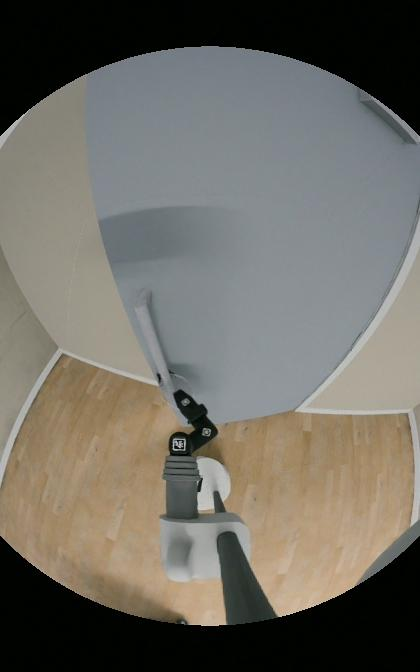

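Emit:
move(
  r2={"base":{"translate_m":-0.174,"strafe_m":0.013},"joints":{"wrist_yaw_rad":0.36},"speeds":{"wrist_yaw_rad":0.22},"contact_limits":{"translate_m":0.8}},
  blocking=false,
  cameras=[],
)

Emit:
wait(
  seconds=3,
  cameras=["r2_head_camera","r1_head_camera","r2_head_right_camera"],
)

Scene clock: 229.73 s.
move: r2 moving
r1: as last shown
r1.lidar_m: 0.88 0.81 1.07 2.27 2.35 2.14 2.06 2.17 2.55 2.43 1.03 0.92
r1.motor_effort: lift_m=+24(24) arm_m=-4(4) wheel_0=+0(1) wheel_1=+0(1) wheel_2=+0(1)
r1.servo_current: wrist_yaw_rad=46(59) wrist_pitch_rad=33(46) wrist_roll_rad=46(59) gripper_m=46(46)
r1.wrist_depth_mm: 976 1205 1205 1205 1205 1205 1205 / 1182 1229 1205 1229 1229 1205 1229 / 1205 1182 1205 1229 1205 1182 1229 / 1160 1229 1205 1205 991 1182 1205 / 1205 1205 1182 1008 991 1182 1229 / 1229 1205 200 1205 195 1229 1281 / - 1205 1205 151 1182 1255 1205
r2.base_odometry: x=-3.522 y=-0.937 heading=-2.901
r2.turned_by_wheels: +0.002
r2.turned_by_imu: +0.013
r2.base_tilt: forward=-0.6 right=+0.0
r2.lidar_m: 0.42 0.50 1.67 2.22 2.58 1.65 1.55 2.92 2.57 1.56 0.74 0.51
r2.base_status: translate_m moving; strafe_m moving
r2.joint_positions: lift_m=+0.800 arm_m=+0.000 wrist_yaw_rad=+0.523 wrist_pitch_rad=+0.001 wrist_roll_rad=+0.000 gripper_m=-0.029
r2.joint_status: wrist_yaw_rad moving
r2.measured_speeds: translate_m=-0.120 strafe_m=+0.007 rotate_rad=+0.004 lift_m=+0.000 arm_m=+0.000 wrist_yaw_rad=-0.181 wrist_pitch_rad=+0.000 wrist_roll_rad=+0.000
r2.motor_effort: lift_m=+21(21) arm_m=-3(4) wheel_0=+0(6) wheel_1=-9(11) wheel_2=+27(27)
r2.servo_current: wrist_yaw_rad=520(520) wrist_pitch_rad=46(46) wrist_roll_rad=39(52) gripper_m=117(117)
r2.contact_limits: translate_m 0.8
r2.hand_pose: x=+0.4644 y=+0.0683 z=+0.9777 quat_wxyz=(+0.966, +0.000, +0.001, +0.259) (m; r2's base frame)
r2.wrist_depth_mm: - - - 166 215 195 178 / - - - 167 217 193 180 / - - - 167 219 196 181 / - - - 167 220 200 182 / - 1921 - 168 223 198 183 / - 1983 181 168 180 196 184 / - 145 - - 221 193 -
pictures: none
No camera images: "cameras" was empty.

Scene clock: 231.20 s.
earlier move: r2 done
r1.base_odometry: x=-1.068 y=+1.053 heading=-2.349
r1.turned_by_wheels: +0.000
r1.turned_by_imu: +0.000
r1.base_tilt: forward=-1.6 right=+1.3
r1.lidar_m: 0.93 0.81 1.06 2.26 2.37 2.13 2.05 2.17 2.52 2.44 1.00 0.91
r1.base_status: not commanded
r1.joint_positions: lift_m=+1.100 arm_m=+0.000 wrist_yaw_rad=+0.003 wrist_pitch_rad=+1.565 wrist_roll_rad=+1.598 gripper_m=+0.080
r1.joint_status: not commanded
r1.measured_speeds: all 0
r1.motor_effort: lift_m=+24(24) arm_m=-4(4) wheel_0=-1(1) wheel_1=-1(1) wheel_2=+0(1)
r1.servo_current: wrist_yaw_rad=46(65) wrist_pitch_rad=46(52) wrist_roll_rad=39(65) gripper_m=39(52)
r1.hand_pose: x=+0.1728 y=-0.0874 z=+0.9894 quat_wxyz=(+0.495, +0.508, +0.492, -0.505) (m; r1's base frame)
r1.wrist_depth_mm: 976 1205 1205 1205 1205 1205 1182 / 1229 1182 1205 1205 1205 1205 1182 / 1205 1205 1205 1182 1205 1205 1205 / 1205 1205 1205 1182 1008 1205 1205 / 1205 1229 1205 1008 991 1205 1205 / 1182 1182 199 1205 196 1255 1229 / - 1205 1205 151 1182 1229 1205
r2.base_odometry: x=-3.381 y=-0.913 heading=-2.902
r2.turned_by_wheels: -0.001
r2.turned_by_imu: +0.040
r2.base_tilt: forward=-0.6 right=+0.1
r2.lidar_m: 0.40 1.06 2.04 2.22 2.66 1.48 1.44 2.82 2.50 1.64 0.86 0.53
r2.base_status: done
r2.joint_positions: lift_m=+0.800 arm_m=+0.000 wrist_yaw_rad=+0.378 wrist_pitch_rad=+0.001 wrist_roll_rad=+0.000 gripper_m=-0.029
r2.joint_status: all done
r2.measured_speeds: all 0
r2.motor_effort: lift_m=+21(21) arm_m=-5(6) wheel_0=-1(6) wheel_1=-7(11) wheel_2=+13(32)
r2.servo_current: wrist_yaw_rad=104(540) wrist_pitch_rad=39(52) wrist_roll_rad=46(59) gripper_m=104(117)
r2.contact_limits: translate_m 0.8
r2.hand_pose: x=+0.4713 y=+0.0252 z=+0.9777 quat_wxyz=(+0.982, +0.000, +0.001, +0.188) (m; r2's base frame)
r2.wrist_depth_mm: - - 253 162 229 215 207 / - - 255 163 229 218 207 / - - 256 165 231 220 210 / - - 258 167 233 219 211 / - - 260 167 233 221 212 / - - 183 166 180 221 213 / - 146 - - 235 219 214
wait: 1.47 of 3 s (r2 has come to rest)
pictures: r1_head_camera, r2_head_camera, r2_head_right_camera
Images, in order (width x height): r1_head_camera 420x560, r2_head_camera 420x560, r2_head_right_camera 420x672.

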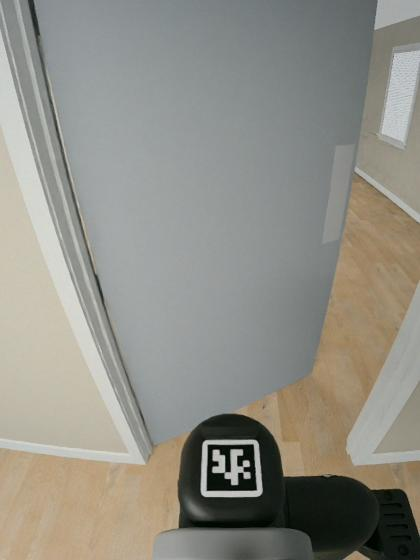

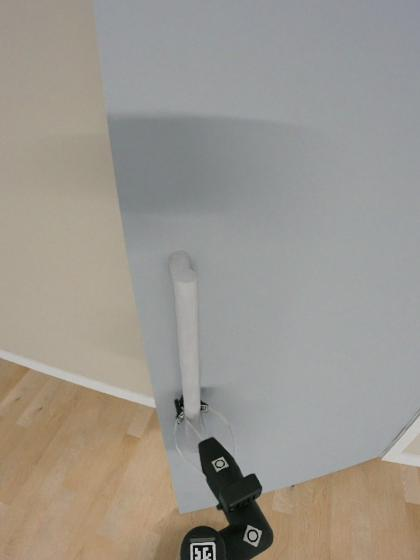

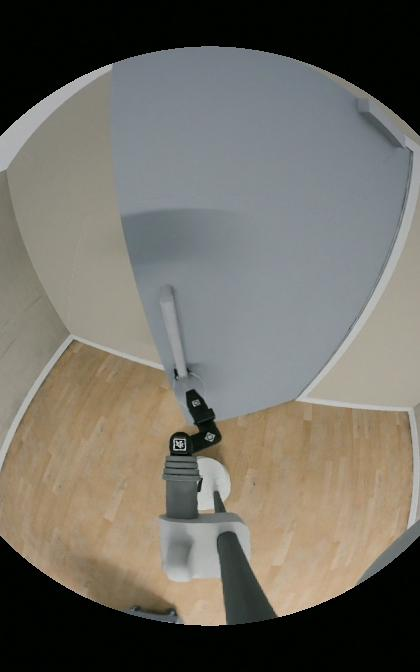

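Emit:
move(
  r2={"base":{"translate_m":-0.175,"strafe_m":-0.146},"joints":{"wrist_yaw_rad":0.52},"speeds":{"wrist_yaw_rad":0.22},"contact_limits":{"translate_m":0.8}},
  blocking=false,
  cameras=[],
)

Emit:
wait(
  seconds=3,
  cameras=["r2_head_camera","r1_head_camera"],
)

Scene clock: 242.63 s.
move: r2 moving
r1: as last shown
r1.lidar_m: 0.93 0.84 1.06 2.27 2.38 2.15 2.06 2.19 2.54 2.45 1.02 0.93
r1.motor_effort: lift_m=+24(24) arm_m=-4(4) wheel_0=+0(1) wheel_1=-1(1) wheel_2=+1(1)
r1.servo_current: wrist_yaw_rad=46(72) wrist_pitch_rad=39(46) wrist_roll_rad=46(65) gripper_m=33(46)
r1.wrist_depth_mm: 991 1229 1182 1182 1182 1229 1182 / 1205 1182 1182 1205 1229 1205 1229 / 1182 1205 1229 1182 1205 1205 1205 / 1205 1182 1182 1229 991 1205 1182 / 1205 1229 1205 976 976 1182 1182 / 1205 1205 199 1182 195 1205 1182 / - 1205 1229 151 1182 1229 1205
r2.base_odometry: x=-3.361 y=-0.886 heading=-2.902
r2.turned_by_wheels: +0.001
r2.turned_by_imu: +0.001
r2.base_tilt: forward=-0.6 right=+0.1
r2.lidar_m: 0.40 1.13 2.08 2.26 2.75 1.49 1.41 2.79 2.51 1.70 0.91 0.54
r2.base_status: translate_m moving; strafe_m moving
r2.joint_positions: lift_m=+0.800 arm_m=+0.000 wrist_yaw_rad=+0.454 wrist_pitch_rad=+0.001 wrist_roll_rad=+0.000 gripper_m=-0.029
r2.joint_status: wrist_yaw_rad moving
r2.measured_speeds: translate_m=-0.102 strafe_m=-0.085 rotate_rad=+0.003 lift_m=+0.000 arm_m=+0.000 wrist_yaw_rad=+0.206 wrist_pitch_rad=+0.000 wrist_roll_rad=+0.000
r2.motor_effort: lift_m=+21(21) arm_m=-5(6) wheel_0=+1(8) wheel_1=-15(17) wheel_2=+20(22)
r2.servo_current: wrist_yaw_rad=7(104) wrist_pitch_rad=39(46) wrist_roll_rad=52(52) gripper_m=104(117)
r2.contact_limits: translate_m 0.8
r2.hand_pose: x=+0.4685 y=+0.0478 z=+0.9777 quat_wxyz=(+0.974, +0.000, +0.001, +0.225) (m; r2's base frame)
r2.wrist_depth_mm: - - 256 163 227 213 204 / - - 257 164 229 216 - / - - 260 166 230 216 206 / - - 260 165 232 217 208 / - - 263 169 234 219 209 / - - 181 167 181 219 208 / - 1983 - - 234 213 211
pictures: none
No camera images: "cameras" was empty.

Scene clock: 245.37 s.
earlier move: r2 off_target
r1.base_odometry: x=-1.068 y=+1.053 heading=-2.349
r1.turned_by_wheels: +0.000
r1.turned_by_imu: +0.000
r1.base_tilt: forward=-1.6 right=+1.3
r1.lidar_m: 0.96 0.80 1.07 2.24 2.38 2.14 2.04 2.18 2.55 2.45 1.00 0.93
r1.base_status: not commanded
r1.joint_positions: lift_m=+1.100 arm_m=+0.000 wrist_yaw_rad=+0.003 wrist_pitch_rad=+1.565 wrist_roll_rad=+1.598 gripper_m=+0.080
r1.joint_status: not commanded
r1.measured_speeds: all 0
r1.motor_effort: lift_m=+24(24) arm_m=-4(4) wheel_0=+0(1) wheel_1=-1(1) wheel_2=+1(1)
r1.servo_current: wrist_yaw_rad=39(72) wrist_pitch_rad=39(52) wrist_roll_rad=52(65) gripper_m=52(52)
r1.hand_pose: x=+0.1728 y=-0.0874 z=+0.9894 quat_wxyz=(+0.495, +0.508, +0.492, -0.505) (m; r1's base frame)
r1.wrist_depth_mm: 976 1205 1205 1182 1205 1205 1205 / 1205 1182 1182 1182 1205 1182 1205 / 1205 1229 1182 1205 1205 1229 1229 / 1205 1182 1205 1205 991 1205 1205 / 1205 1182 1205 1008 991 1205 1205 / 1205 1205 200 1182 195 1229 1205 / - 1205 1205 151 1205 1205 1229
r2.base_odometry: x=-3.246 y=-0.730 heading=-2.900
r2.turned_by_wheels: +0.001
r2.turned_by_imu: +0.063
r2.base_tilt: forward=-0.7 right=+0.0
r2.lidar_m: 0.39 0.48 2.41 2.44 3.03 1.29 1.71 2.53 2.32 1.66 1.02 0.58
r2.base_status: done
r2.joint_positions: lift_m=+0.800 arm_m=+0.000 wrist_yaw_rad=+0.547 wrist_pitch_rad=+0.001 wrist_roll_rad=+0.000 gripper_m=-0.029
r2.joint_status: wrist_yaw_rad off_target (ended at +0.547, target +0.520)
r2.measured_speeds: all 0
r2.on_its_own: wrist_yaw_rad is at rest, and its servo_current (169 mA) is outside its rest range (0 to 104 mA)
r2.motor_effort: lift_m=+20(21) arm_m=-5(6) wheel_0=+13(28) wheel_1=+0(17) wheel_2=+11(23)
r2.servo_current: wrist_yaw_rad=169(189) wrist_pitch_rad=39(46) wrist_roll_rad=46(72) gripper_m=104(117)
r2.contact_limits: translate_m 0.8
r2.hand_pose: x=+0.4628 y=+0.0754 z=+0.9777 quat_wxyz=(+0.963, +0.000, +0.001, +0.270) (m; r2's base frame)
r2.wrist_depth_mm: - - 260 163 224 208 198 / - - 263 163 225 209 200 / - - - 167 226 211 200 / - - - 168 228 212 202 / - - - 168 229 213 203 / - - 184 167 224 213 204 / - - 1983 - 229 211 205
wait: 2.73 of 3 s (r2 has come to rest)
pictures: r1_head_camera, r2_head_camera
Images, in order (width x height): r1_head_camera 420x560, r2_head_camera 420x560.

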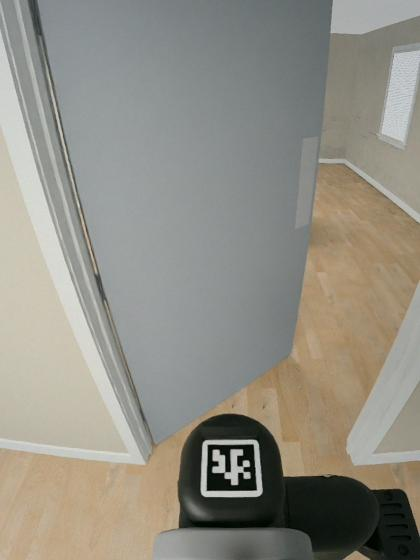

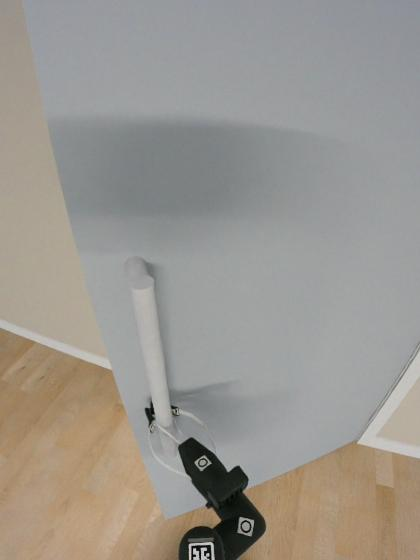

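Emit:
move(
  r2={"base":{"translate_m":-0.165,"strafe_m":-0.17},"joints":{"wrist_yaw_rad":0.69},"speeds":{"wrist_yaw_rad":0.22},"contact_limits":{"translate_m":0.8}},
  blocking=false,
  cameras=[],
)

Emit:
wait(
  seconds=3,
  cameras=["r2_head_camera","r1_head_camera","r2_head_right_camera","r2_head_left_camera"],
)

Scene clock: 256.47 s.
move: r2 moving
r1: as last shown
r1.base_tilt: forward=-1.6 right=+1.2
r1.lidar_m: 0.95 0.82 1.07 2.24 2.37 2.13 2.05 2.19 2.53 2.45 1.00 0.94
r1.motor_effort: lift_m=+24(24) arm_m=-3(4) wheel_0=+0(0) wheel_1=-1(1) wheel_2=+1(1)
r1.servo_current: wrist_yaw_rad=52(52) wrist_pitch_rad=39(46) wrist_roll_rad=39(65) gripper_m=39(46)
r1.wrist_depth_mm: 976 1205 1205 1205 1205 1205 1205 / 1205 1205 1205 1229 1182 1205 1205 / 1205 1205 1205 1205 1205 1182 1205 / 1205 1182 1229 1205 1008 1229 1205 / 1182 1229 1160 991 976 1229 1229 / 1182 1205 200 1182 195 1205 1182 / - 1205 1205 151 1205 1182 1229
r2.base_odometry: x=-3.230 y=-0.702 heading=-2.898
r2.turned_by_wheels: +0.002
r2.turned_by_imu: +0.006
r2.base_tilt: forward=-0.6 right=+0.0
r2.lidar_m: 0.40 0.47 2.44 2.49 3.11 1.30 1.79 2.51 2.27 1.68 1.07 0.59
r2.base_status: translate_m moving; strafe_m moving
r2.joint_positions: lift_m=+0.800 arm_m=+0.000 wrist_yaw_rad=+0.623 wrist_pitch_rad=+0.001 wrist_roll_rad=+0.000 gripper_m=-0.029
r2.joint_status: wrist_yaw_rad moving
r2.measured_speeds: translate_m=-0.086 strafe_m=-0.090 rotate_rad=+0.004 lift_m=+0.000 arm_m=+0.000 wrist_yaw_rad=+0.215 wrist_pitch_rad=+0.000 wrist_roll_rad=+0.000
r2.motor_effort: lift_m=+21(21) arm_m=-5(5) wheel_0=+11(19) wheel_1=-13(14) wheel_2=+22(24)
r2.servo_current: wrist_yaw_rad=52(156) wrist_pitch_rad=39(46) wrist_roll_rad=39(52) gripper_m=111(117)
r2.contact_limits: translate_m 0.8
r2.hand_pose: x=+0.4562 y=+0.0974 z=+0.9777 quat_wxyz=(+0.952, +0.000, +0.000, +0.307) (m; r2's base frame)
r2.wrist_depth_mm: - - - 164 223 206 195 / - - - 165 225 207 196 / - - - 166 226 209 197 / - - - 167 228 210 199 / - - - 166 229 211 200 / - - 186 167 182 212 200 / - - 1983 - 229 208 202
pictures: none
No camera images: "cameras" was empty.

Scene clock: 259.30 s.
earlier move: r2 off_target
r1.base_odometry: x=-1.068 y=+1.053 heading=-2.349
r1.turned_by_wheels: +0.000
r1.turned_by_imu: +0.000
r1.base_tilt: forward=-1.6 right=+1.3
r1.lidar_m: 0.99 0.82 1.07 2.26 2.36 2.13 2.06 2.18 2.56 2.46 1.01 0.93
r1.base_status: not commanded
r1.joint_positions: lift_m=+1.100 arm_m=+0.000 wrist_yaw_rad=+0.003 wrist_pitch_rad=+1.565 wrist_roll_rad=+1.598 gripper_m=+0.080
r1.joint_status: not commanded
r1.measured_speeds: all 0
r1.motor_effort: lift_m=+24(24) arm_m=-4(4) wheel_0=+0(1) wheel_1=+0(1) wheel_2=+0(1)
r1.servo_current: wrist_yaw_rad=59(72) wrist_pitch_rad=39(46) wrist_roll_rad=52(72) gripper_m=39(46)
r1.hand_pose: x=+0.1728 y=-0.0874 z=+0.9894 quat_wxyz=(+0.495, +0.508, +0.492, -0.505) (m; r1's base frame)
r1.wrist_depth_mm: 976 1205 1229 1205 1205 1205 1205 / 1182 1229 1205 1205 1205 1205 1229 / 1182 1205 1205 1205 1205 1182 1205 / 1205 1205 1205 1229 991 1229 1182 / 1182 1182 1205 991 1008 1229 1205 / 1205 1205 200 1229 195 1205 1205 / - 1205 1205 151 1229 1229 1229
r2.base_odometry: x=-3.127 y=-0.526 heading=-2.898
r2.turned_by_wheels: +0.000
r2.turned_by_imu: +0.118
r2.base_tilt: forward=-0.7 right=+0.0
r2.lidar_m: 0.41 0.39 2.61 2.72 1.43 1.28 3.12 2.25 2.13 1.48 1.09 0.58
r2.base_status: done
r2.joint_positions: lift_m=+0.800 arm_m=+0.000 wrist_yaw_rad=+0.720 wrist_pitch_rad=+0.001 wrist_roll_rad=+0.000 gripper_m=-0.029
r2.joint_status: wrist_yaw_rad off_target (ended at +0.720, target +0.690)
r2.measured_speeds: translate_m=-0.001 strafe_m=+0.000 rotate_rad=+0.000 lift_m=+0.000 arm_m=+0.000 wrist_yaw_rad=+0.000 wrist_pitch_rad=+0.000 wrist_roll_rad=+0.000
r2.on_its_own: wrist_yaw_rad is at rest, and its servo_current (182 mA) is outside its rest range (0 to 104 mA)
r2.motor_effort: lift_m=+21(21) arm_m=-5(5) wheel_0=+15(36) wheel_1=+0(15) wheel_2=+11(24)
r2.servo_current: wrist_yaw_rad=182(208) wrist_pitch_rad=39(46) wrist_roll_rad=39(65) gripper_m=117(117)
r2.contact_limits: translate_m 0.8
r2.hand_pose: x=+0.4455 y=+0.1243 z=+0.9777 quat_wxyz=(+0.936, +0.000, +0.000, +0.352) (m; r2's base frame)
r2.wrist_depth_mm: - - - 163 218 198 185 / - - - 163 218 199 186 / - - - 169 220 200 187 / - - - 169 221 201 189 / - - - 169 224 203 188 / - - 185 167 216 205 190 / - - - - 223 198 191
wait: 2.83 of 3 s (r2 has come to rest)
pictures: r1_head_camera, r2_head_camera, r2_head_left_camera, r2_head_right_camera
Images, in order (width x height): r1_head_camera 420x560, r2_head_camera 420x560, r2_head_left_camera 420x672, r2_head_right_camera 420x672.

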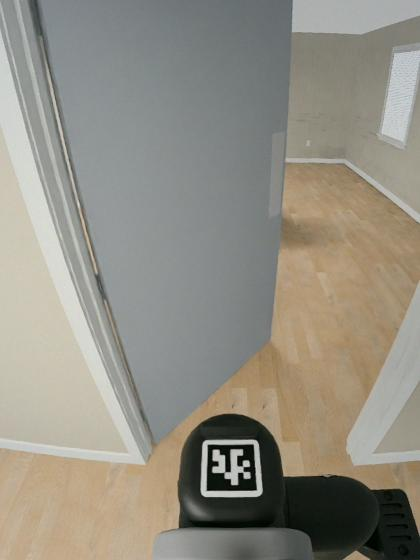

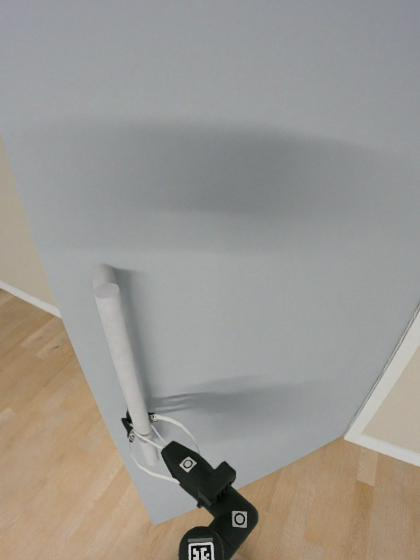

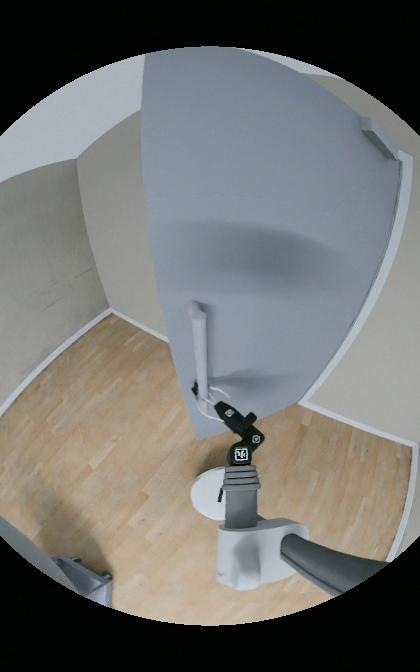

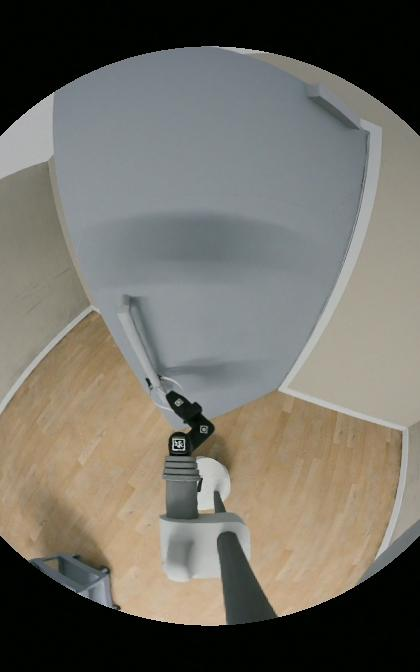

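Emit:
move(
  r2={"base":{"translate_m":-0.193,"strafe_m":-0.21},"joints":{"wrist_yaw_rad":0.80},"speeds":{"wrist_yaw_rad":0.22},"contact_limits":{"translate_m":0.8}},
  blocking=false,
  cameras=[],
)

Emit:
wait(
  seconds=3,
  cameras=["r2_head_camera","r1_head_camera"],
)

Scene clock: 271.17 s.
move: r2 moving
r1: as last shown
r1.lidar_m: 1.00 0.82 1.07 2.26 2.38 2.13 2.05 2.19 2.53 2.46 1.00 0.94
r1.motor_effort: lift_m=+24(24) arm_m=-4(4) wheel_0=+0(1) wheel_1=-1(1) wheel_2=+0(1)
r1.servo_current: wrist_yaw_rad=46(59) wrist_pitch_rad=39(46) wrist_roll_rad=46(59) gripper_m=46(46)
r1.wrist_depth_mm: 991 1182 1182 1205 1182 1205 1229 / 1205 1229 1182 1205 1182 1182 1205 / 1205 1205 1229 1229 1205 1229 1205 / 1182 1182 1182 1182 991 1205 1205 / 1182 1205 1182 991 991 1205 1205 / 1205 1205 200 1229 195 1205 1205 / - 1205 1205 151 1182 1205 1205
r2.base_odometry: x=-3.111 y=-0.497 heading=-2.897
r2.turned_by_wheels: +0.001
r2.turned_by_imu: +0.016
r2.base_tilt: forward=-0.6 right=+0.0
r2.lidar_m: 0.40 0.38 2.63 2.77 1.38 1.21 3.03 2.20 2.10 1.54 1.11 0.57
r2.base_status: translate_m moving; strafe_m moving
r2.joint_positions: lift_m=+0.800 arm_m=+0.000 wrist_yaw_rad=+0.792 wrist_pitch_rad=+0.001 wrist_roll_rad=+0.000 gripper_m=-0.029
r2.joint_status: wrist_yaw_rad moving
r2.measured_speeds: translate_m=-0.087 strafe_m=-0.089 rotate_rad=-0.010 lift_m=+0.000 arm_m=+0.000 wrist_yaw_rad=+0.199 wrist_pitch_rad=+0.000 wrist_roll_rad=+0.000
r2.motor_effort: lift_m=+21(21) arm_m=-5(5) wheel_0=+16(24) wheel_1=-15(15) wheel_2=+22(24)
r2.servo_current: wrist_yaw_rad=85(169) wrist_pitch_rad=39(46) wrist_roll_rad=46(52) gripper_m=111(117)
r2.contact_limits: translate_m 0.8
r2.hand_pose: x=+0.4357 y=+0.1439 z=+0.9777 quat_wxyz=(+0.923, +0.000, +0.000, +0.386) (m; r2's base frame)
r2.wrist_depth_mm: - - - 163 219 197 - / - - - 164 220 198 183 / - - - 165 220 200 185 / - - - 168 223 201 186 / - - - 166 225 202 187 / - - 186 167 181 202 188 / - - - - 223 197 189
pictures: none
No camera images: "cameras" was empty.

Scene clock: 274.00 s.
earlier move: r2 off_target
r1.base_odometry: x=-1.068 y=+1.053 heading=-2.349
r1.turned_by_wheels: +0.000
r1.turned_by_imu: +0.000
r1.base_tilt: forward=-1.6 right=+1.2
r1.lidar_m: 1.01 0.81 1.08 2.26 2.38 2.14 2.05 2.17 2.55 2.43 1.03 0.95
r1.base_status: not commanded
r1.joint_positions: lift_m=+1.100 arm_m=+0.000 wrist_yaw_rad=+0.003 wrist_pitch_rad=+1.565 wrist_roll_rad=+1.598 gripper_m=+0.080
r1.joint_status: not commanded
r1.measured_speeds: all 0
r1.motor_effort: lift_m=+24(24) arm_m=-4(4) wheel_0=+0(1) wheel_1=+0(1) wheel_2=+0(1)
r1.servo_current: wrist_yaw_rad=59(78) wrist_pitch_rad=46(52) wrist_roll_rad=52(65) gripper_m=46(46)
r1.hand_pose: x=+0.1728 y=-0.0874 z=+0.9894 quat_wxyz=(+0.495, +0.508, +0.492, -0.505) (m; r1's base frame)
r1.wrist_depth_mm: 991 1205 1205 1205 1160 1205 1182 / 1205 1205 1205 1205 1182 1182 1205 / 1205 1205 1205 1182 1205 1182 1205 / 1205 1205 1229 1229 991 1229 1205 / 1205 1182 1205 991 991 1229 1229 / 1182 1182 200 1229 195 1205 1205 / 1205 1182 1182 151 1205 1182 1205
r2.base_odometry: x=-2.991 y=-0.275 heading=-2.896
r2.turned_by_wheels: +0.001
r2.turned_by_imu: +0.285
r2.base_tilt: forward=-0.7 right=+0.0
r2.lidar_m: 0.44 0.40 2.84 3.37 1.34 3.75 2.23 1.91 1.92 1.16 0.90 0.55
r2.base_status: done
r2.joint_positions: lift_m=+0.800 arm_m=+0.000 wrist_yaw_rad=+0.825 wrist_pitch_rad=+0.001 wrist_roll_rad=+0.000 gripper_m=-0.029
r2.joint_status: wrist_yaw_rad off_target (ended at +0.825, target +0.800)
r2.measured_speeds: translate_m=+0.000 strafe_m=+0.000 rotate_rad=-0.001 lift_m=+0.000 arm_m=+0.000 wrist_yaw_rad=+0.000 wrist_pitch_rad=+0.000 wrist_roll_rad=+0.000
r2.on_its_own: wrist_yaw_rad is at rest, and its servo_current (150 mA) is outside its rest range (0 to 104 mA)
r2.motor_effort: lift_m=+20(21) arm_m=-4(5) wheel_0=+14(31) wheel_1=+0(15) wheel_2=+10(24)
r2.servo_current: wrist_yaw_rad=150(169) wrist_pitch_rad=46(46) wrist_roll_rad=46(59) gripper_m=111(117)
r2.contact_limits: translate_m 0.8
r2.hand_pose: x=+0.4309 y=+0.1524 z=+0.9777 quat_wxyz=(+0.916, +0.000, +0.000, +0.401) (m; r2's base frame)
r2.wrist_depth_mm: - - - 167 211 177 - / - - - 167 212 182 165 / - - - 167 218 187 166 / - - - 167 216 185 167 / - - - 167 216 186 168 / - - 184 168 181 186 169 / - 1983 - - 219 179 169
wait: 2.83 of 3 s (r2 has come to rest)
pictures: r1_head_camera, r2_head_camera
Images, in order (width x height): r1_head_camera 420x560, r2_head_camera 420x560.

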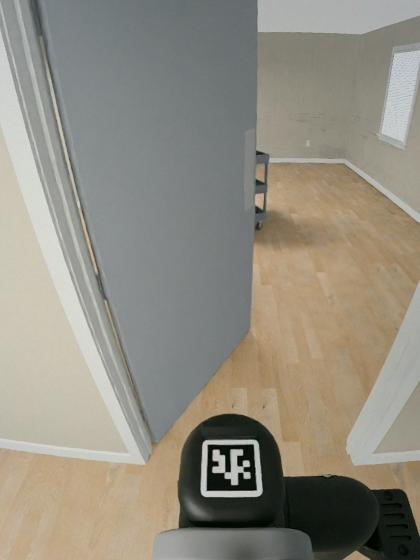

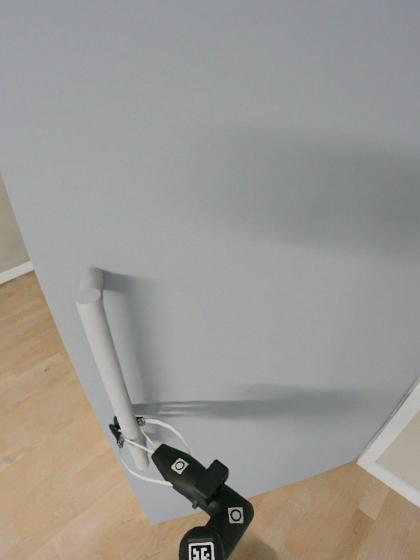

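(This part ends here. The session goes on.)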